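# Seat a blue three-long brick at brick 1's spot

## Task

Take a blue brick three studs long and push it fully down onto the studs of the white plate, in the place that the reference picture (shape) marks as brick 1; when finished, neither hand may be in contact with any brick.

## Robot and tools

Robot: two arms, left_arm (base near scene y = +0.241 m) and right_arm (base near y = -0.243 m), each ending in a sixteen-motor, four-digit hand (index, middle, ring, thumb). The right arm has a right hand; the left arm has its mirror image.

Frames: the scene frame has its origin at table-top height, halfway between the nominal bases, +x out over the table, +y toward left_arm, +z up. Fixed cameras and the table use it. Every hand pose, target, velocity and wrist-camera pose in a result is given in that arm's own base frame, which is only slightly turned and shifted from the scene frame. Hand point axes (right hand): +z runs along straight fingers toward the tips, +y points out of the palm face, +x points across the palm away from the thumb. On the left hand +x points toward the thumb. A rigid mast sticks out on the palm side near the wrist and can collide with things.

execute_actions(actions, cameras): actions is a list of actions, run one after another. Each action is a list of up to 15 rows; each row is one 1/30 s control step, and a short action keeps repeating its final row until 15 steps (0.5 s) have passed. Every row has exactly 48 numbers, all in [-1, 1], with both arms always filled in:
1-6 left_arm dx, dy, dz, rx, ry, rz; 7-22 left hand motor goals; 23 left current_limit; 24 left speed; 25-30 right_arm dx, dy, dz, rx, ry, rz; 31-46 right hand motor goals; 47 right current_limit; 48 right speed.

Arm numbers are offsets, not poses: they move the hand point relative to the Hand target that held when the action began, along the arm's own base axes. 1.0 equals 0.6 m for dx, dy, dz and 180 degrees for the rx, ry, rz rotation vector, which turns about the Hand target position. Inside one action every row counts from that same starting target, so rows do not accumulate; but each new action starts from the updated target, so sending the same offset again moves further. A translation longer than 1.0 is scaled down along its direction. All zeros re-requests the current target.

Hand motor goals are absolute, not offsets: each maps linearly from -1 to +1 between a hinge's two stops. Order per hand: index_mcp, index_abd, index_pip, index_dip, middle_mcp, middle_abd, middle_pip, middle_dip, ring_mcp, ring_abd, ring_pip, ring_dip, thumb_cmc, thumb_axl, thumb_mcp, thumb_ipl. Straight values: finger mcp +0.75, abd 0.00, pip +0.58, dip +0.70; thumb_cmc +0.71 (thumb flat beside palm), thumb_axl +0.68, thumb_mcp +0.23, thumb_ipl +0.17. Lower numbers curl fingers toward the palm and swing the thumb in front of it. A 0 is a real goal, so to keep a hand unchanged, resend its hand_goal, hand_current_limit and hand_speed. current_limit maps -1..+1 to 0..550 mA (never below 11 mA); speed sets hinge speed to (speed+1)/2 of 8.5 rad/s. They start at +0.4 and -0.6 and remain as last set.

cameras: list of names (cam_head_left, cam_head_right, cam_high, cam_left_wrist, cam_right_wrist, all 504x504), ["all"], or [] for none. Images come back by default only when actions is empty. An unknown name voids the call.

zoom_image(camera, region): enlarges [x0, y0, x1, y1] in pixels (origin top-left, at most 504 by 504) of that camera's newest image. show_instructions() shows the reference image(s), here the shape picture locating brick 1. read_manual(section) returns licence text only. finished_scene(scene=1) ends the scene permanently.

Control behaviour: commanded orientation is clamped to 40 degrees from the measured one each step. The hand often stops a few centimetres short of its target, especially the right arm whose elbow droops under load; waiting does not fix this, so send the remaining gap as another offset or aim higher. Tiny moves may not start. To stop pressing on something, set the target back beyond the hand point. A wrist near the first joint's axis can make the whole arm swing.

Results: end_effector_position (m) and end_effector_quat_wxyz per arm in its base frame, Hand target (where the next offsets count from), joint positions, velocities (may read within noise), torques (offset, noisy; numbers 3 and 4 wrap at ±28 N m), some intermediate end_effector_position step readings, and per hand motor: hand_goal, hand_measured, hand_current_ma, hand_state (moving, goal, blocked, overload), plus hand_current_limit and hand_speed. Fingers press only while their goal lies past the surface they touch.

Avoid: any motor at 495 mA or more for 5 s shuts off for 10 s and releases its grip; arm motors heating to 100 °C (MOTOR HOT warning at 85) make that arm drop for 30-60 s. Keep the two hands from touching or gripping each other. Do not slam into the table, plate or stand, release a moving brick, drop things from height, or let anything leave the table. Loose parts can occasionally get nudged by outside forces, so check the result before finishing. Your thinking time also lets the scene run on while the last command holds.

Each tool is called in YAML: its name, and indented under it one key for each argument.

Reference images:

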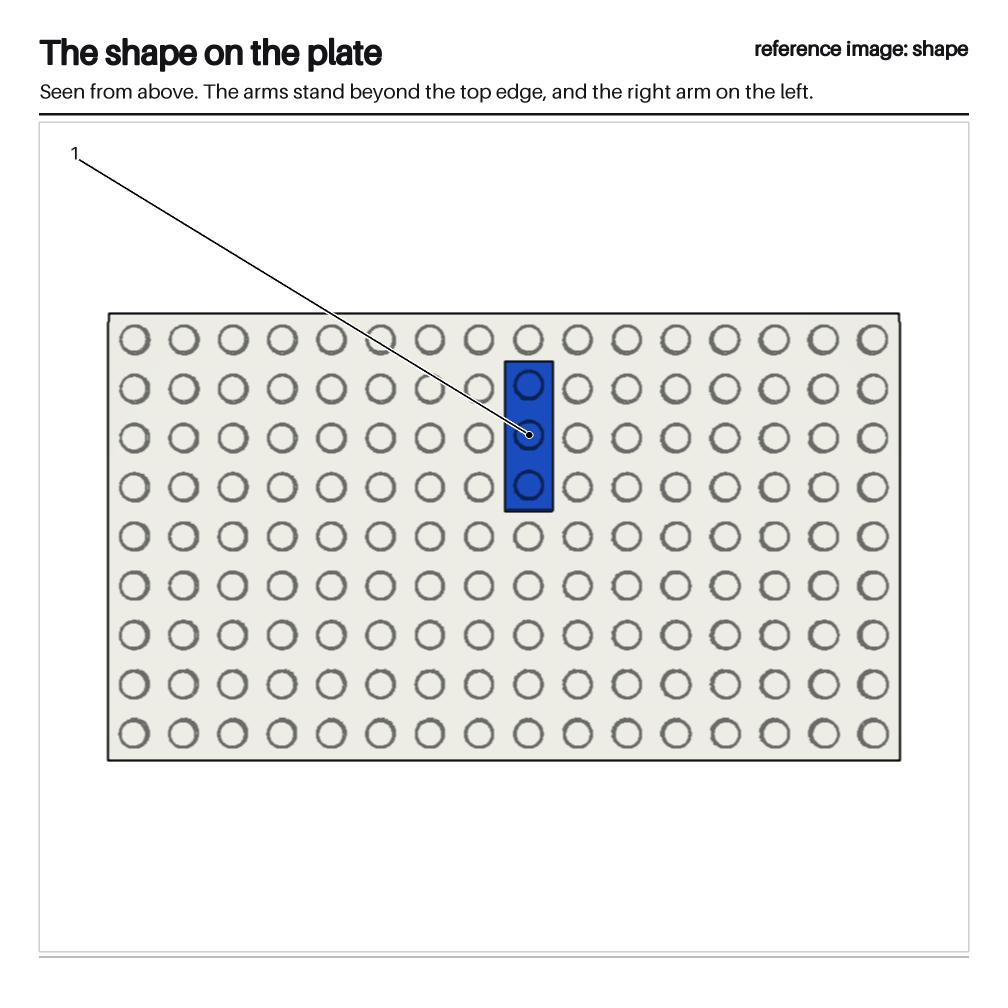

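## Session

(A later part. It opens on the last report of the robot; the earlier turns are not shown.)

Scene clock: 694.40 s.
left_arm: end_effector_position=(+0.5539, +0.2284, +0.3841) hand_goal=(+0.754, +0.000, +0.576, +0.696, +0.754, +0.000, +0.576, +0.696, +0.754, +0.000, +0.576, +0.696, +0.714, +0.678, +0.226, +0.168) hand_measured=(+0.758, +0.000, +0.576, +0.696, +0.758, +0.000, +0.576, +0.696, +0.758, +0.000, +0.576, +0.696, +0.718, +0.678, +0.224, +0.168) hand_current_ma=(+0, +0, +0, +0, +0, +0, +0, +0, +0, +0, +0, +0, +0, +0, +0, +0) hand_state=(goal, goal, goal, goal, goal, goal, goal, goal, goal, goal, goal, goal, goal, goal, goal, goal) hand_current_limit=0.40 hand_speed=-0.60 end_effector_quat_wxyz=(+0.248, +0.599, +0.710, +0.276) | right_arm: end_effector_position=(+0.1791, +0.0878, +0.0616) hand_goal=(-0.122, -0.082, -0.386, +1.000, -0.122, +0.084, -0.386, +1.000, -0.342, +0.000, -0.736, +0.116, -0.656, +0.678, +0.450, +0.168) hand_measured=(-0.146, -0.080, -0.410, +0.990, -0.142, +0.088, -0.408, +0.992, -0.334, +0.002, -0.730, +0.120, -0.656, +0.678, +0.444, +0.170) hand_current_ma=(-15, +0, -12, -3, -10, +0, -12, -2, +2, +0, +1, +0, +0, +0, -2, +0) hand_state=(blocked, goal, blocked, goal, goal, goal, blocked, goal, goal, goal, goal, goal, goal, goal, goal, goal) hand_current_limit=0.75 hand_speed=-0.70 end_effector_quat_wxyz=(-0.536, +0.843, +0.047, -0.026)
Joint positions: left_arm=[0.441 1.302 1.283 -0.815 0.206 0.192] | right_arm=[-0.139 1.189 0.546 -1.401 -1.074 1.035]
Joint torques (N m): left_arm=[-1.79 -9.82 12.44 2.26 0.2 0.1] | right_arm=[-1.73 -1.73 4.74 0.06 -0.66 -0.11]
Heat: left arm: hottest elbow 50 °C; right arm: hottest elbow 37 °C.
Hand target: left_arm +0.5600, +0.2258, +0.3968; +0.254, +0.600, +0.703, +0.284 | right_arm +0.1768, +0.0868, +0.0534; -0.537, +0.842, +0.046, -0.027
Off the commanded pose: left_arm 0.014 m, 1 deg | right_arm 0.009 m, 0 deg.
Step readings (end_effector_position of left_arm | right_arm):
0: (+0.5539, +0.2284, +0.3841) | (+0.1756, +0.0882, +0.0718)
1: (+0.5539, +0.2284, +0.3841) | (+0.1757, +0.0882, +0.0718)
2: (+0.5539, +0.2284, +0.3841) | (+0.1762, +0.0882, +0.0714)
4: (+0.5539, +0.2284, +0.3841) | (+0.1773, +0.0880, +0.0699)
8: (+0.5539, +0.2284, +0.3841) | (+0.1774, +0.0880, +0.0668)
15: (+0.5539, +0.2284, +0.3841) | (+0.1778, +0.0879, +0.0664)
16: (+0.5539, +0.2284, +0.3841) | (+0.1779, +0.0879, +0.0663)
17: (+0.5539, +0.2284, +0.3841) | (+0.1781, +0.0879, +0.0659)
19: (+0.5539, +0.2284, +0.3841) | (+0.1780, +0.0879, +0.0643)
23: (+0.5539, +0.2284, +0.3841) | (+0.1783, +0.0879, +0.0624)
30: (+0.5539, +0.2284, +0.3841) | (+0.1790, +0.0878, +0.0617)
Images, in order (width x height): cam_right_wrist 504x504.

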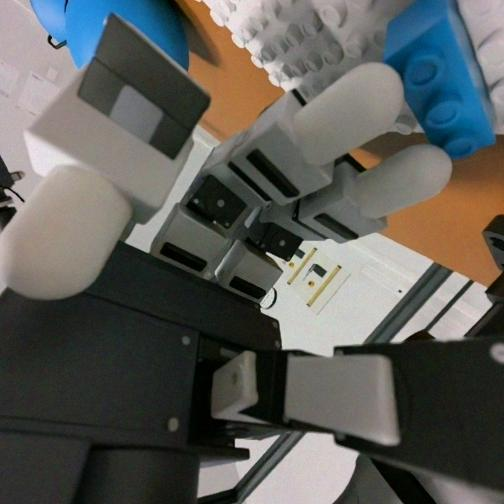

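execute_actions:
  actions:
    - [[0,0,0,0,0,0,0.754,0,0.576,0.696,0.754,0,0.576,0.696,0.754,0,0.576,0.696,0.714,0.678,0.226,0.168,0.4,-0.6,0,0,-0.012,0,0,0,-0.123,-0.083,-0.387,1.0,-0.123,0.083,-0.387,1.0,-0.342,0,-0.737,0.116,-0.657,0.678,0.449,0.168,0.75,-0.7]]
    - [[0,0,0,0,0,0,0.754,0,0.576,0.696,0.754,0,0.576,0.696,0.754,0,0.576,0.696,0.714,0.678,0.226,0.168,0.4,-0.6,0,0,-0.012,0,0,0,-0.123,-0.083,-0.387,1.0,-0.123,0.083,-0.387,1.0,-0.342,0,-0.737,0.116,-0.657,0.678,0.449,0.168,0.75,-0.7]]
  cameras: ["cam_right_wrist","cam_head_right"]

zoom_image:
  camera: "cam_right_wrist"
  region: [304, 0, 504, 200]

zoom_image:
  camera: "cam_head_right"
  region: [280, 330, 320, 370]

Scene clock: 698.70 s.
left_arm: end_effector_position=(+0.5539, +0.2284, +0.3841) hand_goal=(+0.754, +0.000, +0.576, +0.696, +0.754, +0.000, +0.576, +0.696, +0.754, +0.000, +0.576, +0.696, +0.714, +0.678, +0.226, +0.168) hand_measured=(+0.758, +0.000, +0.576, +0.696, +0.758, +0.000, +0.576, +0.696, +0.758, +0.000, +0.576, +0.696, +0.718, +0.678, +0.224, +0.168) hand_current_ma=(+0, +0, +0, +0, +0, +0, +0, +0, +0, +0, +0, +0, +0, +0, +0, +0) hand_state=(goal, goal, goal, goal, goal, goal, goal, goal, goal, goal, goal, goal, goal, goal, goal, goal) hand_current_limit=0.40 hand_speed=-0.60 end_effector_quat_wxyz=(+0.248, +0.599, +0.710, +0.276) | right_arm: end_effector_position=(+0.1799, +0.0889, +0.0535) hand_goal=(-0.122, -0.082, -0.386, +1.000, -0.122, +0.084, -0.386, +1.000, -0.342, +0.000, -0.736, +0.116, -0.656, +0.678, +0.450, +0.168) hand_measured=(-0.180, -0.080, -0.444, +0.974, -0.172, +0.098, -0.450, +0.974, -0.334, +0.002, -0.730, +0.120, -0.656, +0.678, +0.444, +0.170) hand_current_ma=(-73, +0, -64, -16, -55, +3, -76, -14, +2, +0, +1, +0, +0, +0, -2, +0) hand_state=(blocked, goal, blocked, blocked, blocked, goal, blocked, blocked, goal, goal, goal, goal, goal, goal, goal, goal) hand_current_limit=0.75 hand_speed=-0.70 end_effector_quat_wxyz=(-0.539, +0.841, +0.042, -0.026)
Joint positions: left_arm=[0.441 1.302 1.283 -0.815 0.206 0.192] | right_arm=[-0.139 1.214 0.534 -1.364 -1.082 1.045]
Joint torques (N m): left_arm=[-1.79 -9.82 12.45 2.25 0.19 0.11] | right_arm=[-1.67 -1.14 3.89 0.77 -0.31 -0.24]
Heat: left arm: hottest elbow 50 °C; right arm: hottest elbow 36 °C.
Hand target: left_arm +0.5600, +0.2258, +0.3968; +0.254, +0.600, +0.703, +0.284 | right_arm +0.1769, +0.0868, +0.0390; -0.537, +0.842, +0.046, -0.027
Off the commanded pose: left_arm 0.014 m, 1 deg | right_arm 0.015 m, 1 deg.
Step readings (end_effector_position of left_arm | right_arm):
0: (+0.5539, +0.2284, +0.3841) | (+0.1791, +0.0878, +0.0616)
1: (+0.5539, +0.2284, +0.3841) | (+0.1792, +0.0878, +0.0616)
2: (+0.5539, +0.2284, +0.3841) | (+0.1795, +0.0878, +0.0612)
4: (+0.5539, +0.2284, +0.3841) | (+0.1793, +0.0879, +0.0599)
8: (+0.5539, +0.2284, +0.3841) | (+0.1793, +0.0879, +0.0577)
15: (+0.5539, +0.2284, +0.3841) | (+0.1794, +0.0881, +0.0573)
16: (+0.5539, +0.2284, +0.3841) | (+0.1795, +0.0881, +0.0573)
17: (+0.5539, +0.2284, +0.3841) | (+0.1795, +0.0882, +0.0569)
19: (+0.5539, +0.2284, +0.3841) | (+0.1794, +0.0885, +0.0558)
23: (+0.5539, +0.2284, +0.3841) | (+0.1796, +0.0887, +0.0537)
30: (+0.5539, +0.2284, +0.3841) | (+0.1799, +0.0889, +0.0535)
Images, in order (width x height): cam_head_right 504x504, cam_right_wrist 504x504.

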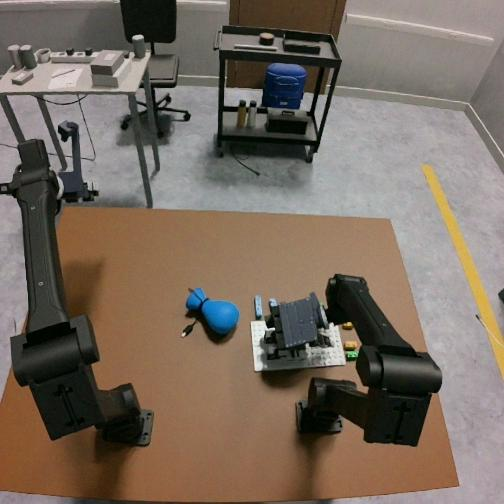

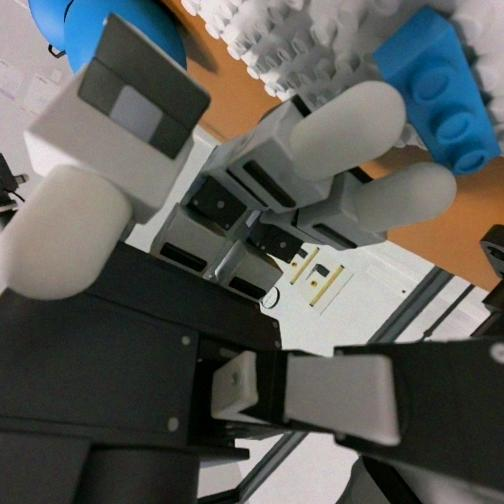

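Scaled by 2.520 from the camera's 504x504 image, which has a finer 720x720 frame.

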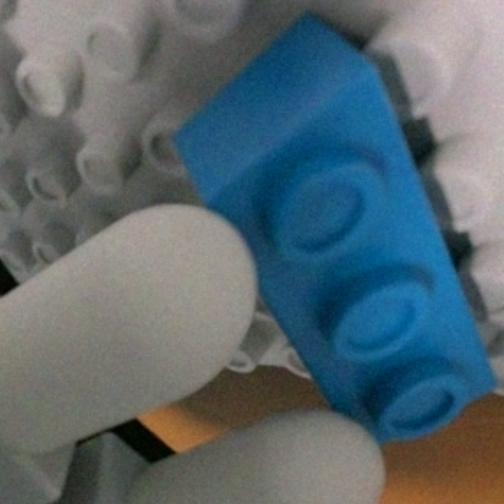

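Scaled by 12.600 from the camera's 504x504 image, which has a finer 720x720 frame.

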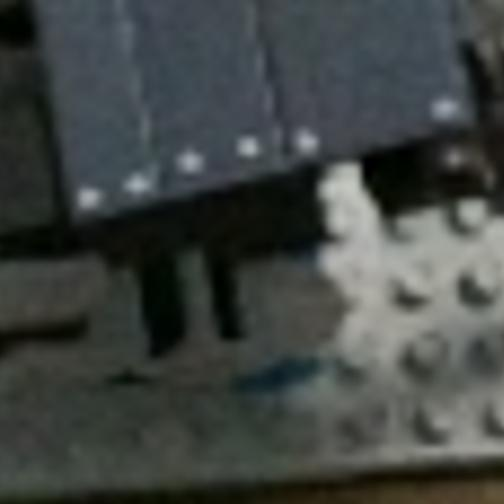

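execute_actions:
  actions:
    - [[0,0,0,0,0,0,0.754,0,0.576,0.696,0.754,0,0.576,0.696,0.754,0,0.576,0.696,0.714,0.678,0.226,0.168,0.4,-0.6,0,0,0.014,0,0,0,-0.1,-0.083,-0.42,1.0,-0.1,0.083,-0.42,1.0,-0.342,0,-0.737,0.116,-0.657,0.678,0.449,0.168,0.2,-0.8]]
    - [[0,0,0,0,0,0,0.754,0,0.576,0.696,0.754,0,0.576,0.696,0.754,0,0.576,0.696,0.714,0.678,0.226,0.168,0.4,-0.6,0.002,0,0.02,0,0,0,0.1,-0.083,-0.57,1.0,0.1,0.083,-0.57,1.0,-0.342,0,-0.737,0.116,-0.657,0.678,0.449,0.168,0.2,-0.8]]
    - [[0,0,0,0,0,0,0.754,0,0.576,0.696,0.754,0,0.576,0.696,0.754,0,0.576,0.696,0.714,0.678,0.226,0.168,0.4,-0.6,0.005,0,0.05,0,0,0,0.192,-0.083,-0.65,1.0,0.192,0.083,-0.65,1.0,-0.342,0,-0.737,0.116,-0.657,0.678,0.449,0.168,0.2,-0.6]]
    - [[0,0,0,0,0,0,0.754,0,0.576,0.696,0.754,0,0.576,0.696,0.754,0,0.576,0.696,0.714,0.678,0.226,0.168,0.4,-0.6,0.05,-0.03,0.04,0,0,0,0.754,0,0.576,0.696,0.754,0,0.576,0.696,-0.342,0,-0.737,0.116,-0.657,0.678,0.449,0.168,0.2,-0.6]]
    - [[0,0,0,0,0,0,0.754,0,0.576,0.696,0.754,0,0.576,0.696,0.754,0,0.576,0.696,0.714,0.678,0.226,0.168,0.4,-0.6,0.06,-0.05,0,0,0,0,0.754,0,0.576,0.696,0.754,0,0.576,0.696,-0.342,0,-0.737,0.116,-0.657,0.678,0.449,0.168,0.2,-0.6]]
  cameras: ["all"]

zoom_image:
  camera: "cam_head_right"
  region: [270, 310, 350, 380]

zoom_image:
  camera: "cam_right_wrist"
  region: [304, 0, 504, 200]

Scene clock: 705.80 s.
left_arm: end_effector_position=(+0.5539, +0.2284, +0.3841) hand_goal=(+0.754, +0.000, +0.576, +0.696, +0.754, +0.000, +0.576, +0.696, +0.754, +0.000, +0.576, +0.696, +0.714, +0.678, +0.226, +0.168) hand_measured=(+0.758, +0.000, +0.576, +0.696, +0.758, +0.000, +0.576, +0.696, +0.758, +0.000, +0.576, +0.696, +0.718, +0.678, +0.224, +0.168) hand_current_ma=(+0, +0, +0, +0, +0, +0, +0, +0, +0, +0, +0, +0, +0, +0, +0, +0) hand_state=(goal, goal, goal, goal, goal, goal, goal, goal, goal, goal, goal, goal, goal, goal, goal, goal) hand_current_limit=0.40 hand_speed=-0.60 end_effector_quat_wxyz=(+0.248, +0.599, +0.710, +0.276) | right_arm: end_effector_position=(+0.2312, +0.0445, +0.1037) hand_goal=(+0.754, +0.000, +0.576, +0.696, +0.754, +0.000, +0.576, +0.696, -0.342, +0.000, -0.736, +0.116, -0.656, +0.678, +0.450, +0.168) hand_measured=(+0.736, -0.002, +0.568, +0.698, +0.738, +0.002, +0.568, +0.698, -0.336, +0.002, -0.730, +0.120, -0.656, +0.678, +0.444, +0.170) hand_current_ma=(-9, +0, -2, +0, -8, +0, -2, +0, +1, +0, +1, +0, +0, +0, -2, +0) hand_state=(goal, goal, goal, goal, goal, goal, goal, goal, goal, goal, goal, goal, goal, goal, goal, goal) hand_current_limit=0.20 hand_speed=-0.60 end_effector_quat_wxyz=(-0.536, +0.843, +0.032, -0.038)
Joint positions: left_arm=[0.441 1.302 1.283 -0.815 0.206 0.192] | right_arm=[-0.266 1.341 0.78 -1.674 -1.004 0.855]
Joint torques (N m): left_arm=[-1.73 -9.93 12.44 2.26 0.19 0.1] | right_arm=[-1.38 -5.19 9.36 -1.73 -0.61 -0.14]
Heat: left arm: hottest elbow 50 °C; right arm: hottest elbow 36 °C.
Hand target: left_arm +0.5600, +0.2258, +0.3968; +0.254, +0.600, +0.703, +0.284 | right_arm +0.2470, +0.0388, +0.1134; -0.536, +0.842, +0.046, -0.027
Off the commanded pose: left_arm 0.014 m, 1 deg | right_arm 0.019 m, 2 deg.
joint sent to its limit (right arm) — joint 4 (wrist pitch), lower limit. The joint targets still meet the commanded pose.
Step readings (end_effector_position of left_arm | right_arm):
0: (+0.5539, +0.2284, +0.3841) | (+0.1799, +0.0889, +0.0535)
1: (+0.5539, +0.2284, +0.3841) | (+0.1799, +0.0889, +0.0535)
2: (+0.5539, +0.2284, +0.3841) | (+0.1799, +0.0889, +0.0535)
4: (+0.5539, +0.2284, +0.3841) | (+0.1799, +0.0889, +0.0535)
8: (+0.5539, +0.2284, +0.3841) | (+0.1799, +0.0889, +0.0535)
15: (+0.5539, +0.2284, +0.3841) | (+0.1799, +0.0889, +0.0535)
16: (+0.5539, +0.2284, +0.3841) | (+0.1799, +0.0889, +0.0535)
17: (+0.5539, +0.2284, +0.3841) | (+0.1791, +0.0890, +0.0539)
19: (+0.5539, +0.2284, +0.3841) | (+0.1777, +0.0888, +0.0543)
23: (+0.5539, +0.2284, +0.3841) | (+0.1765, +0.0890, +0.0566)
30: (+0.5539, +0.2284, +0.3841) | (+0.1753, +0.0893, +0.0579)
31: (+0.5539, +0.2284, +0.3841) | (+0.1750, +0.0893, +0.0580)
32: (+0.5539, +0.2284, +0.3841) | (+0.1735, +0.0892, +0.0586)
34: (+0.5539, +0.2284, +0.3841) | (+0.1687, +0.0896, +0.0617)
38: (+0.5539, +0.2284, +0.3841) | (+0.1625, +0.0905, +0.0698)
45: (+0.5539, +0.2284, +0.3841) | (+0.1636, +0.0903, +0.0758)
46: (+0.5539, +0.2284, +0.3841) | (+0.1638, +0.0901, +0.0763)
47: (+0.5539, +0.2284, +0.3841) | (+0.1639, +0.0887, +0.0778)
49: (+0.5539, +0.2284, +0.3841) | (+0.1682, +0.0855, +0.0839)
53: (+0.5539, +0.2284, +0.3841) | (+0.1897, +0.0777, +0.0981)
60: (+0.5539, +0.2284, +0.3841) | (+0.1949, +0.0738, +0.1038)
61: (+0.5539, +0.2284, +0.3841) | (+0.1947, +0.0735, +0.1038)
62: (+0.5539, +0.2284, +0.3841) | (+0.1950, +0.0708, +0.1035)
64: (+0.5539, +0.2284, +0.3841) | (+0.2006, +0.0640, +0.1034)
68: (+0.5539, +0.2284, +0.3841) | (+0.2237, +0.0490, +0.1032)
75: (+0.5539, +0.2284, +0.3841) | (+0.2308, +0.0445, +0.1037)

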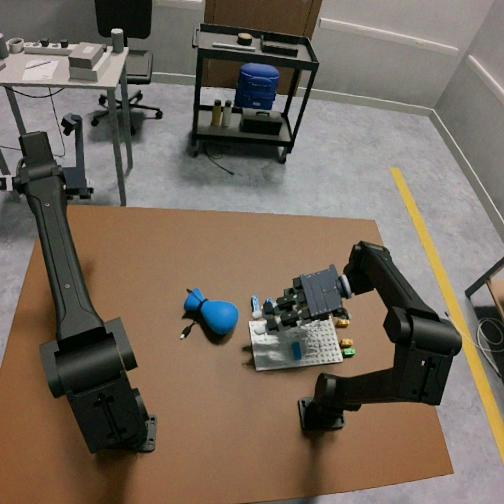

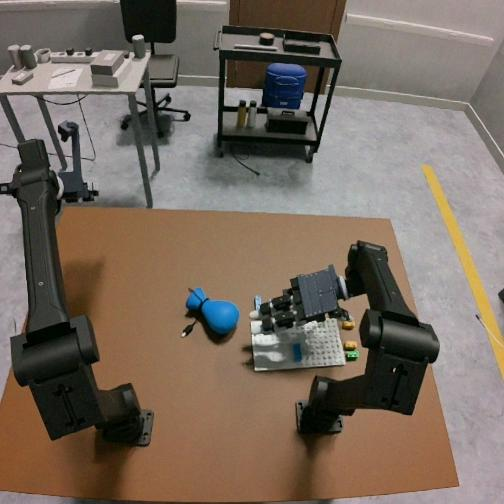

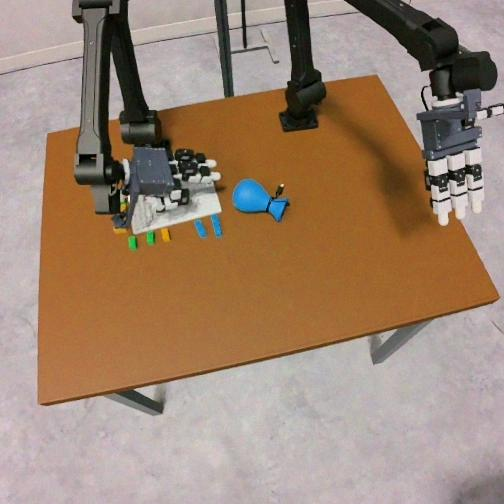

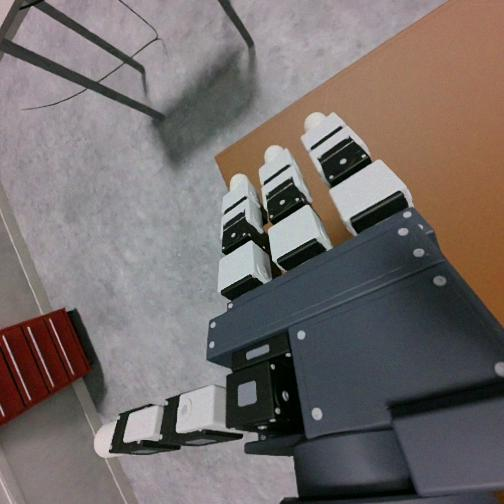

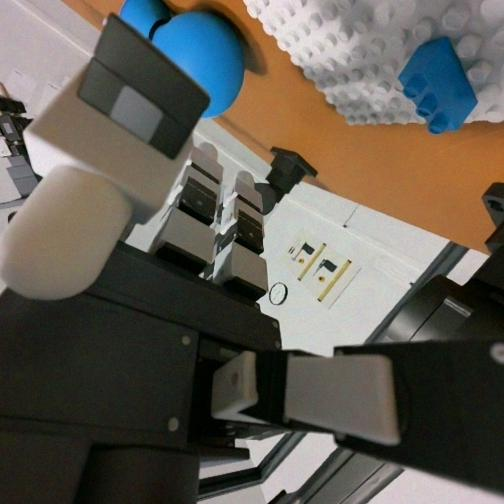

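Scaled by 6.300 from the camera's 504x504 image, which has a finer 720x720 frame.

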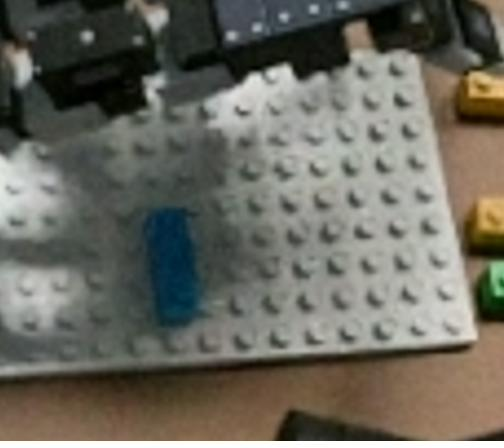

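Scaled by 2.520 from the camera's 504x504 image, which has a finer 720x720 frame.

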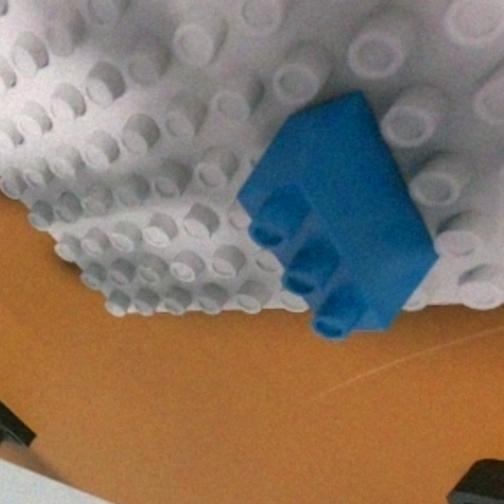

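zoom_image:
  camera: "cam_right_wrist"
  region: [384, 10, 504, 140]

zoom_image:
  camera: "cam_head_right"
  region: [285, 335, 325, 375]

zoom_image:
  camera: "cam_head_left"
  region: [280, 335, 320, 375]

Scaled by 3.877 from the camera's 504x504 image, which has a finer 720x720 frame.

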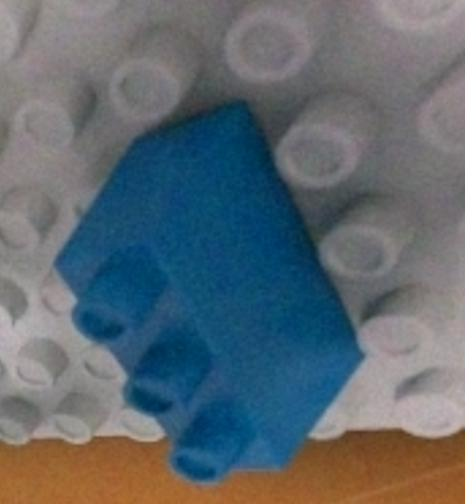

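Scaled by 12.600 from the camera's 504x504 image, which has a finer 720x720 frame.

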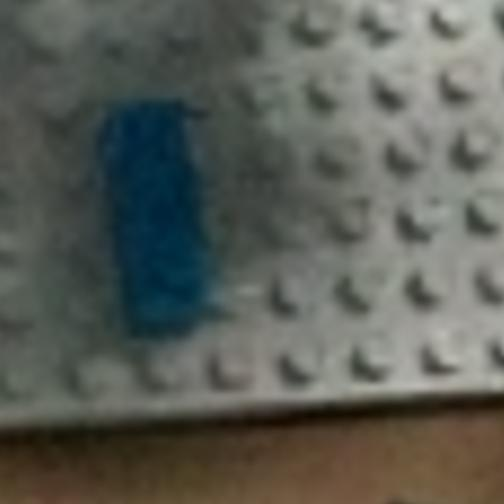

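Scaled by 12.600 from the camera's 504x504 image, which has a finer 720x720 frame.

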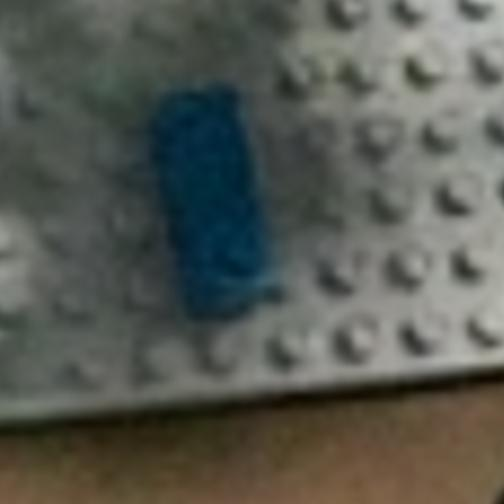

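execute_actions:
  actions:
    - [[0,0,0,0,0,0,0.754,0,0.576,0.696,0.754,0,0.576,0.696,0.754,0,0.576,0.696,0.714,0.678,0.226,0.168,0.4,-0.6,-0.0617,0.0603,0.003,0,0,0,0.754,0,0.576,0.696,0.754,0,0.576,0.696,-0.342,0,-0.737,0.116,-0.657,0.678,-0.056,0.168,0.4,-0.6]]
    - [[0,0,0,0,0,0,0.754,0,0.576,0.696,0.754,0,0.576,0.696,0.754,0,0.576,0.696,0.714,0.678,0.226,0.168,0.4,-0.6,-0.0583,0.0633,-0.0167,0,0,0,0.754,0,0.576,0.696,0.754,0,0.576,0.696,-0.342,0,-0.737,0.116,-0.657,0.678,-0.056,0.168,0.4,-0.6]]
    - [[0,0,0,0,0,0,0.754,0,0.576,0.696,0.754,0,0.576,0.696,0.754,0,0.576,0.696,0.714,0.678,0.226,0.168,0.4,-0.6,-0.0025,0.0025,-0.0333,0,0,0,0.754,0,0.576,0.696,0.754,0,0.576,0.696,-0.342,0,-0.737,0.116,-0.657,0.678,-0.056,0.168,0.4,-0.6]]
  cameras: ["cam_head_right","cam_head_left","cam_right_wrist","cam_high"]

zoom_image:
  camera: "cam_right_wrist"
  region: [324, 0, 504, 180]

zoom_image:
  camera: "cam_head_right"
  region: [275, 325, 325, 375]

zoom_image:
  camera: "cam_head_left"
  region: [275, 325, 325, 375]

Scene clock: 769.80 s.
left_arm: end_effector_position=(+0.5539, +0.2284, +0.3841) hand_goal=(+0.754, +0.000, +0.576, +0.696, +0.754, +0.000, +0.576, +0.696, +0.754, +0.000, +0.576, +0.696, +0.714, +0.678, +0.226, +0.168) hand_measured=(+0.758, +0.000, +0.576, +0.696, +0.758, +0.000, +0.576, +0.696, +0.758, +0.000, +0.576, +0.696, +0.718, +0.678, +0.224, +0.168) hand_current_ma=(+0, +0, +0, +0, +0, +0, +0, +0, +0, +0, +0, +0, +0, +0, +0, +0) hand_state=(goal, goal, goal, goal, goal, goal, goal, goal, goal, goal, goal, goal, goal, goal, goal, goal) hand_current_limit=0.40 hand_speed=-0.60 end_effector_quat_wxyz=(+0.248, +0.599, +0.710, +0.276) | right_arm: end_effector_position=(+0.1770, +0.1132, +0.0879) hand_goal=(+0.754, +0.000, +0.576, +0.696, +0.754, +0.000, +0.576, +0.696, -0.342, +0.000, -0.736, +0.116, -0.656, +0.678, -0.056, +0.168) hand_measured=(+0.736, -0.002, +0.568, +0.698, +0.738, +0.002, +0.568, +0.698, -0.338, +0.002, -0.730, +0.120, -0.656, +0.678, -0.054, +0.170) hand_current_ma=(-9, +0, -2, +0, -8, +0, -2, +0, +1, +0, +1, +0, +0, +0, +0, +0) hand_state=(goal, goal, goal, goal, goal, goal, goal, goal, goal, goal, goal, goal, goal, goal, goal, goal) hand_current_limit=0.40 hand_speed=-0.60 end_effector_quat_wxyz=(-0.538, +0.841, +0.047, -0.022)
Joint positions: left_arm=[0.441 1.302 1.283 -0.815 0.206 0.192] | right_arm=[-0.026 1.055 0.553 -1.327 -1.122 1.27]
Joint torques (N m): left_arm=[-1.73 -9.82 12.42 2.25 0.2 0.1] | right_arm=[-0.5 -2.55 6.12 0.01 -0.9 0.11]
Motor temperatures (°C): left_arm=[29 31 51 29 28 27] | right_arm=[29 27 40 29 29 26]
Heat: left arm: hottest elbow 51 °C; right arm: hottest elbow 40 °C.
Hand target: left_arm +0.5600, +0.2258, +0.3968; +0.254, +0.600, +0.703, +0.284 | right_arm +0.1736, +0.1144, +0.0852; -0.537, +0.842, +0.046, -0.027
Off the commanded pose: left_arm 0.014 m, 1 deg | right_arm 0.005 m, 1 deg.
Step readings (end_effector_position of left_arm | right_arm):
0: (+0.5539, +0.2284, +0.3841) | (+0.2312, +0.0445, +0.1037)
1: (+0.5539, +0.2284, +0.3841) | (+0.2313, +0.0446, +0.1037)
2: (+0.5539, +0.2284, +0.3841) | (+0.2317, +0.0456, +0.1045)
4: (+0.5539, +0.2284, +0.3841) | (+0.2313, +0.0521, +0.1067)
8: (+0.5539, +0.2284, +0.3841) | (+0.2184, +0.0667, +0.1114)
15: (+0.5539, +0.2284, +0.3841) | (+0.2134, +0.0724, +0.1153)
16: (+0.5539, +0.2284, +0.3841) | (+0.2128, +0.0731, +0.1150)
17: (+0.5539, +0.2284, +0.3841) | (+0.2122, +0.0765, +0.1141)
19: (+0.5539, +0.2284, +0.3841) | (+0.2039, +0.0857, +0.1100)
23: (+0.5539, +0.2284, +0.3841) | (+0.1808, +0.1030, +0.1038)
30: (+0.5539, +0.2284, +0.3841) | (+0.1805, +0.1106, +0.1059)
31: (+0.5539, +0.2284, +0.3841) | (+0.1806, +0.1108, +0.1057)
32: (+0.5539, +0.2284, +0.3841) | (+0.1810, +0.1111, +0.1045)
34: (+0.5539, +0.2284, +0.3841) | (+0.1808, +0.1113, +0.0992)
38: (+0.5539, +0.2284, +0.3841) | (+0.1763, +0.1123, +0.0905)
45: (+0.5539, +0.2284, +0.3841) | (+0.1773, +0.1131, +0.0881)
Images, in order (width x height): cam_head_left 504x504, cam_head_right 504x504, cam_high 504x504, cam_right_wrist 504x504.

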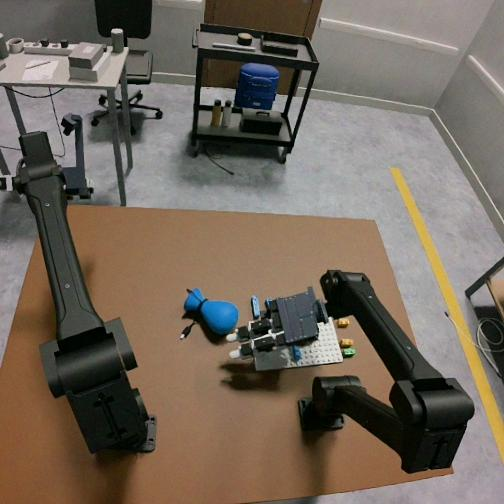

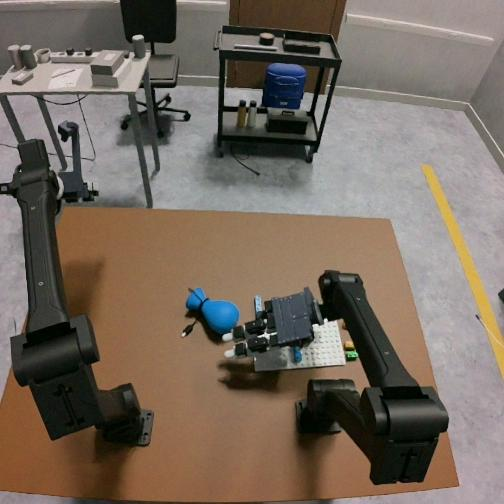

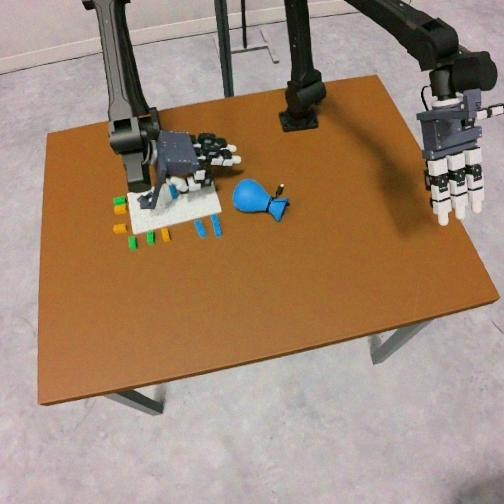

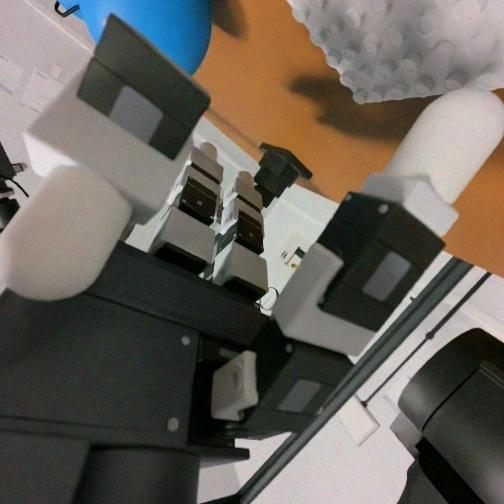

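Scaled by 2.800 from the camera's 504x504 image, which has a finer 720x720 frame.

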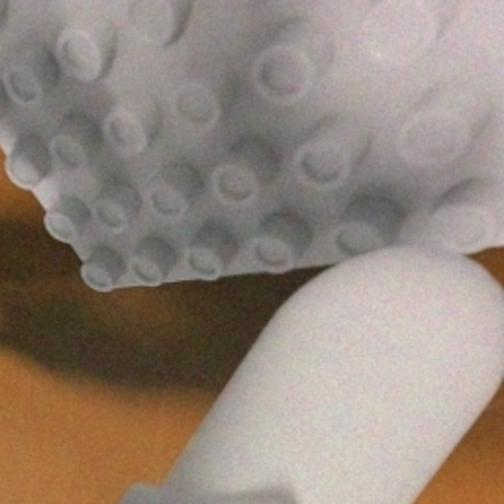

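Scaled by 10.080 from the camera's 504x504 image, which has a finer 720x720 frame.

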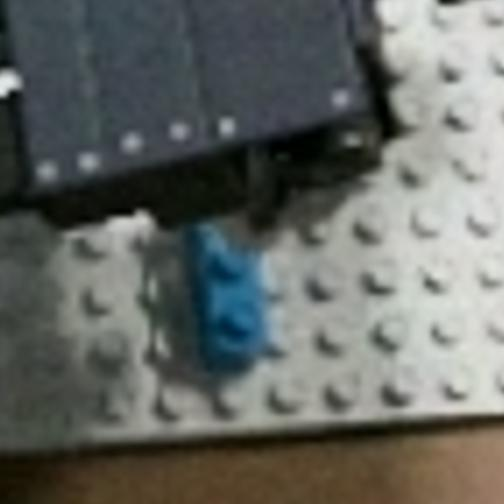

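Scaled by 10.080 from the camera's 504x504 image, which has a finer 720x720 frame.

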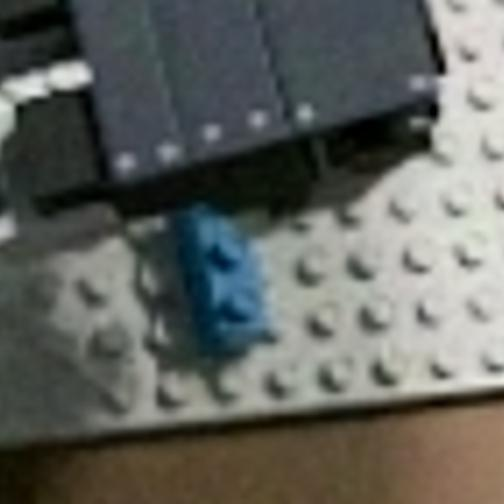

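execute_actions:
  actions:
    - [[0,0,0,0,0,0,0.754,0,0.576,0.696,0.754,0,0.576,0.696,0.754,0,0.576,0.696,0.714,0.678,0.226,0.168,0.4,-0.6,-0.001,0,-0.025,0,0,0,0.754,0,0.576,0.696,0.754,0,0.576,0.696,-0.342,0,-0.737,0.116,-0.657,0.678,-0.056,0.168,0.4,-0.6]]
  cameras: ["cam_head_right","cam_head_left","cam_right_wrist","cam_high"]

zoom_image:
  camera: "cam_right_wrist"
  region: [384, 0, 504, 120]

zoom_image:
  camera: "cam_head_right"
  region: [285, 335, 325, 375]

zoom_image:
  camera: "cam_high"
  region: [140, 160, 200, 220]

Scene clock: 773.63 s.
left_arm: end_effector_position=(+0.5539, +0.2284, +0.3841) hand_goal=(+0.754, +0.000, +0.576, +0.696, +0.754, +0.000, +0.576, +0.696, +0.754, +0.000, +0.576, +0.696, +0.714, +0.678, +0.226, +0.168) hand_measured=(+0.758, +0.000, +0.576, +0.696, +0.758, +0.000, +0.576, +0.696, +0.758, +0.000, +0.576, +0.696, +0.718, +0.678, +0.224, +0.168) hand_current_ma=(+0, +0, +0, +0, +0, +0, +0, +0, +0, +0, +0, +0, +0, +0, +0, +0) hand_state=(goal, goal, goal, goal, goal, goal, goal, goal, goal, goal, goal, goal, goal, goal, goal, goal) hand_current_limit=0.40 hand_speed=-0.60 end_effector_quat_wxyz=(+0.248, +0.599, +0.710, +0.276) | right_arm: end_effector_position=(+0.1765, +0.1132, +0.0741) hand_goal=(+0.754, +0.000, +0.576, +0.696, +0.754, +0.000, +0.576, +0.696, -0.342, +0.000, -0.736, +0.116, -0.656, +0.678, -0.056, +0.168) hand_measured=(+0.736, -0.002, +0.568, +0.698, +0.738, +0.002, +0.568, +0.698, -0.338, +0.002, -0.730, +0.120, -0.656, +0.678, -0.054, +0.170) hand_current_ma=(-9, +0, -2, +0, -8, +0, -2, +0, +1, +0, +1, +0, +0, +0, +0, +0) hand_state=(goal, goal, goal, goal, goal, goal, goal, goal, goal, goal, goal, goal, goal, goal, goal, goal) hand_current_limit=0.40 hand_speed=-0.60 end_effector_quat_wxyz=(-0.538, +0.842, +0.050, -0.018)
Joint positions: left_arm=[0.441 1.302 1.283 -0.815 0.206 0.192] | right_arm=[-0.026 1.072 0.524 -1.27 -1.121 1.271]
Joint torques (N m): left_arm=[-1.67 -9.82 12.42 2.26 0.2 0.1] | right_arm=[-0.67 -1.79 6.01 -0.03 -0.93 0.11]
Heat: left arm: hottest elbow 51 °C; right arm: hottest elbow 40 °C.
Hand target: left_arm +0.5600, +0.2258, +0.3968; +0.254, +0.600, +0.703, +0.284 | right_arm +0.1728, +0.1145, +0.0702; -0.537, +0.842, +0.046, -0.027
Off the commanded pose: left_arm 0.014 m, 1 deg | right_arm 0.005 m, 1 deg.
Step readings (end_effector_position of left_arm | right_arm):
0: (+0.5539, +0.2284, +0.3841) | (+0.1770, +0.1132, +0.0879)
1: (+0.5539, +0.2284, +0.3841) | (+0.1770, +0.1132, +0.0878)
2: (+0.5539, +0.2284, +0.3841) | (+0.1773, +0.1132, +0.0870)
4: (+0.5539, +0.2284, +0.3841) | (+0.1775, +0.1132, +0.0838)
8: (+0.5539, +0.2284, +0.3841) | (+0.1751, +0.1132, +0.0770)
15: (+0.5539, +0.2284, +0.3841) | (+0.1762, +0.1132, +0.0742)
Images, in order (width x height): cam_head_left 504x504, cam_head_right 504x504, cam_high 504x504, cam_right_wrist 504x504.

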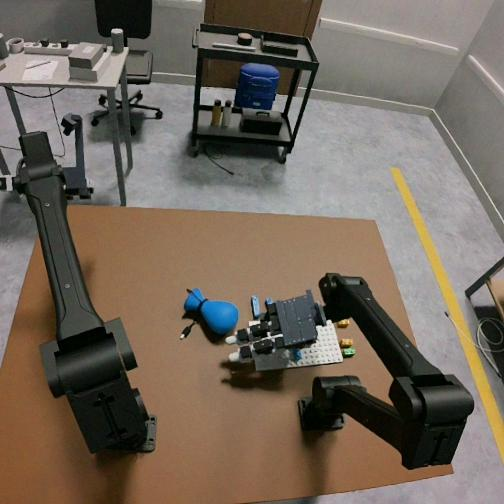

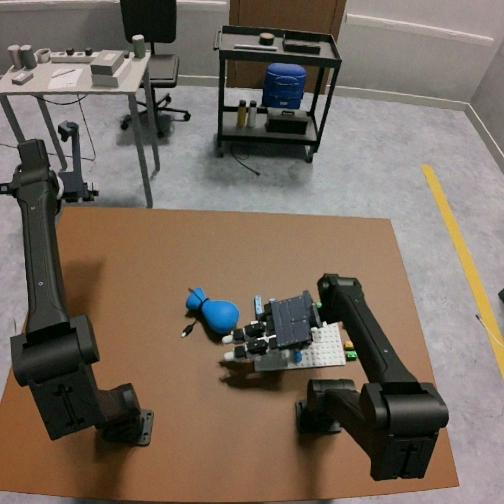

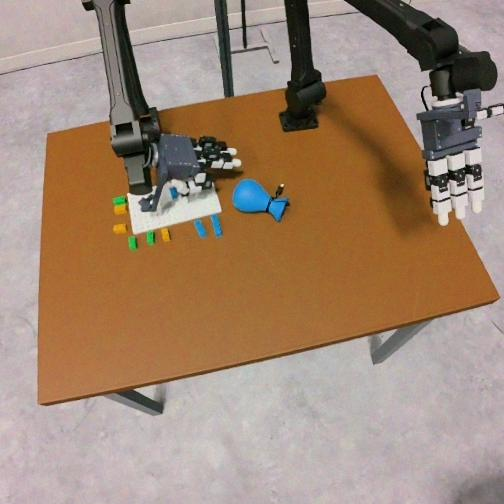

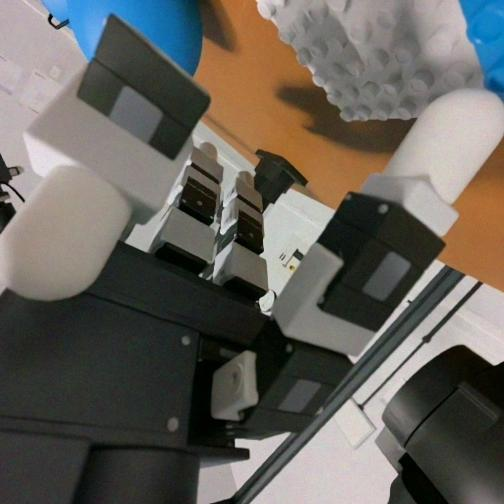

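Scaled by 4.200 from the camera's 504x504 image, which has a finer 720x720 frame.

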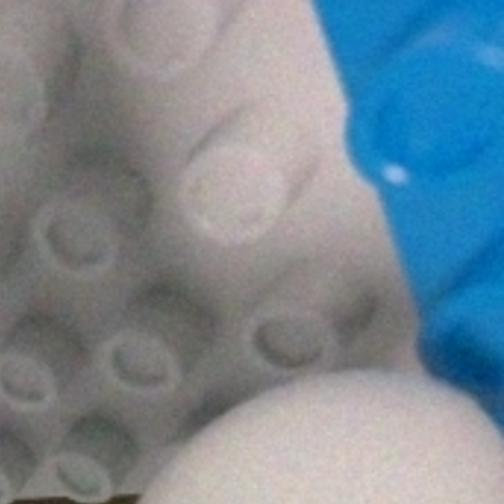

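Scaled by 12.600 from the camera's 504x504 image, which has a finer 720x720 frame.

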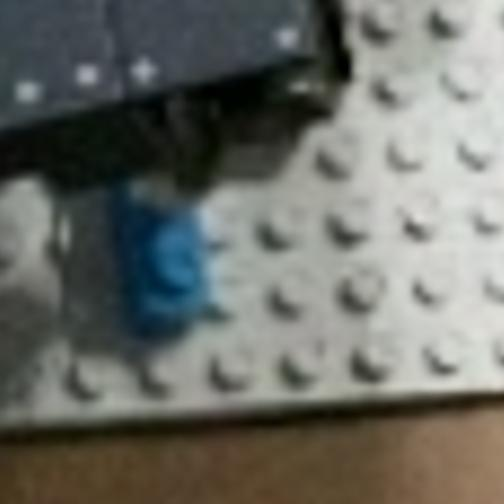

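Scaled by 8.400 from the camera's 504x504 image, which has a finer 720x720 frame.

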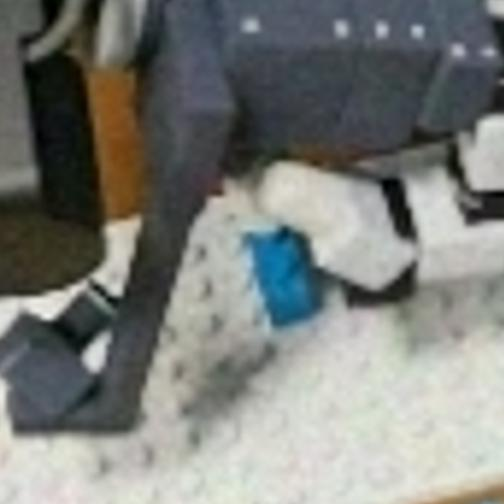

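execute_actions:
  actions:
    - [[0,0,0,0,0,0,0.754,0,0.576,0.696,0.754,0,0.576,0.696,0.754,0,0.576,0.696,0.714,0.678,0.226,0.168,0.4,-0.6,0,0,-0.012,0,0,0,0.754,0,0.576,0.696,0.754,0,0.576,0.696,-0.342,0,-0.737,0.116,-0.657,0.678,-0.056,0.168,0.4,-0.6]]
    - [[0,0,0,0,0,0,0.754,0,0.576,0.696,0.754,0,0.576,0.696,0.754,0,0.576,0.696,0.714,0.678,0.226,0.168,0.4,-0.6,0,0,-0.01,0,0,0,0.754,0,0.576,0.696,0.754,0,0.576,0.696,-0.342,0,-0.737,0.116,-0.657,0.678,-0.056,0.168,0.4,-0.6]]
  cameras: ["cam_head_right","cam_right_wrist","cam_high"]

zoom_image:
  camera: "cam_high"
  region: [140, 160, 200, 220]

zoom_image:
  camera: "cam_right_wrist"
  region: [384, 0, 504, 120]

Scene clock: 783.87 s.
left_arm: end_effector_position=(+0.5539, +0.2284, +0.3841) hand_goal=(+0.754, +0.000, +0.576, +0.696, +0.754, +0.000, +0.576, +0.696, +0.754, +0.000, +0.576, +0.696, +0.714, +0.678, +0.226, +0.168) hand_measured=(+0.758, +0.000, +0.576, +0.696, +0.758, +0.000, +0.576, +0.696, +0.758, +0.000, +0.576, +0.696, +0.718, +0.678, +0.224, +0.168) hand_current_ma=(+0, +0, +0, +0, +0, +0, +0, +0, +0, +0, +0, +0, +0, +0, +0, +0) hand_state=(goal, goal, goal, goal, goal, goal, goal, goal, goal, goal, goal, goal, goal, goal, goal, goal) hand_current_limit=0.40 hand_speed=-0.60 end_effector_quat_wxyz=(+0.248, +0.599, +0.710, +0.276) | right_arm: end_effector_position=(+0.1783, +0.1132, +0.0669) hand_goal=(+0.754, +0.000, +0.576, +0.696, +0.754, +0.000, +0.576, +0.696, -0.342, +0.000, -0.736, +0.116, -0.656, +0.678, -0.056, +0.168) hand_measured=(+0.736, -0.002, +0.568, +0.698, +0.738, +0.002, +0.568, +0.698, -0.338, +0.002, -0.730, +0.120, -0.658, +0.678, -0.058, +0.168) hand_current_ma=(-9, +0, -2, +0, -8, +0, -2, +0, +1, +0, +1, +0, +0, +0, +0, +0) hand_state=(goal, goal, goal, goal, goal, goal, goal, goal, goal, goal, goal, goal, goal, goal, goal, goal) hand_current_limit=0.40 hand_speed=-0.60 end_effector_quat_wxyz=(-0.537, +0.842, +0.045, -0.018)
Joint positions: left_arm=[0.441 1.302 1.283 -0.815 0.206 0.192] | right_arm=[-0.026 1.09 0.514 -1.231 -1.121 1.289]
Joint torques (N m): left_arm=[-1.79 -9.82 12.44 2.25 0.19 0.1] | right_arm=[-0.5 -1.08 5.04 0.39 -0.9 -0.07]
Heat: left arm: hottest elbow 51 °C; right arm: hottest elbow 39 °C.
Hand target: left_arm +0.5600, +0.2258, +0.3968; +0.254, +0.600, +0.703, +0.284 | right_arm +0.1729, +0.1145, +0.0570; -0.537, +0.842, +0.046, -0.027
Off the commanded pose: left_arm 0.014 m, 1 deg | right_arm 0.011 m, 1 deg.
Step readings (end_effector_position of left_arm | right_arm):
0: (+0.5539, +0.2284, +0.3841) | (+0.1766, +0.1132, +0.0741)
1: (+0.5539, +0.2284, +0.3841) | (+0.1767, +0.1132, +0.0741)
2: (+0.5539, +0.2284, +0.3841) | (+0.1769, +0.1132, +0.0738)
4: (+0.5539, +0.2284, +0.3841) | (+0.1775, +0.1132, +0.0722)
8: (+0.5539, +0.2284, +0.3841) | (+0.1762, +0.1132, +0.0684)
15: (+0.5539, +0.2284, +0.3841) | (+0.1764, +0.1132, +0.0680)
16: (+0.5539, +0.2284, +0.3841) | (+0.1765, +0.1132, +0.0680)
17: (+0.5539, +0.2284, +0.3841) | (+0.1770, +0.1132, +0.0678)
19: (+0.5539, +0.2284, +0.3841) | (+0.1777, +0.1131, +0.0675)
23: (+0.5539, +0.2284, +0.3841) | (+0.1781, +0.1131, +0.0670)
30: (+0.5539, +0.2284, +0.3841) | (+0.1783, +0.1132, +0.0669)
Images, in order (width x height): cam_head_right 504x504, cam_high 504x504, cam_right_wrist 504x504.

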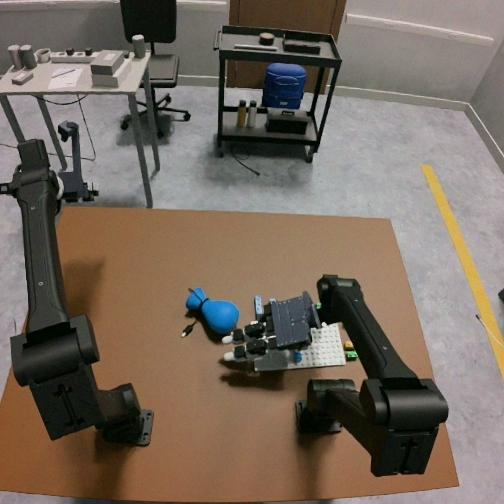

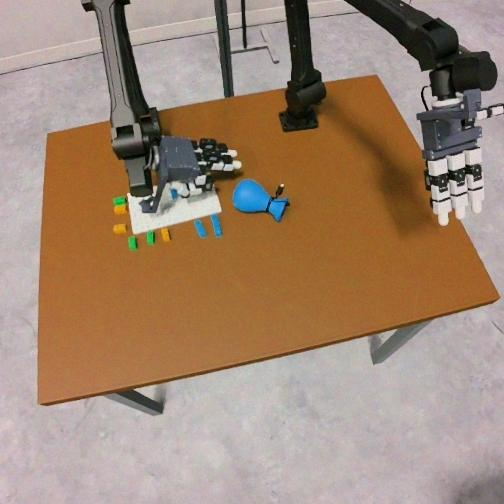

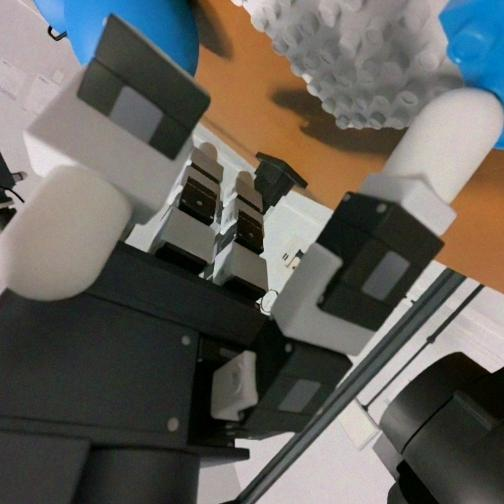

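Scaled by 8.400 from the camera's 504x504 image, which has a finer 720x720 frame.

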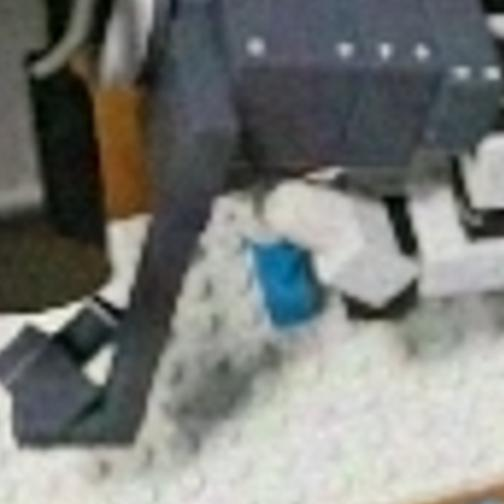

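Scaled by 4.200 from the camera's 504x504 image, which has a finer 720x720 frame.

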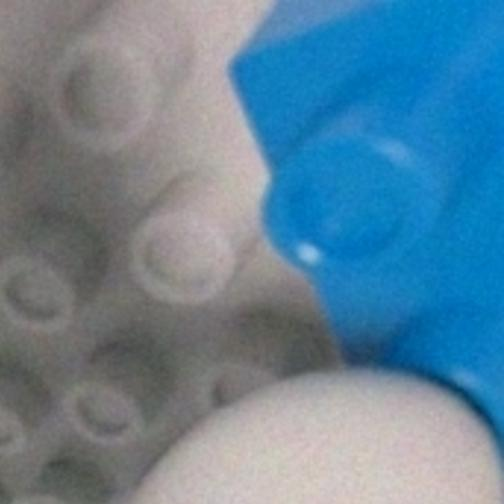

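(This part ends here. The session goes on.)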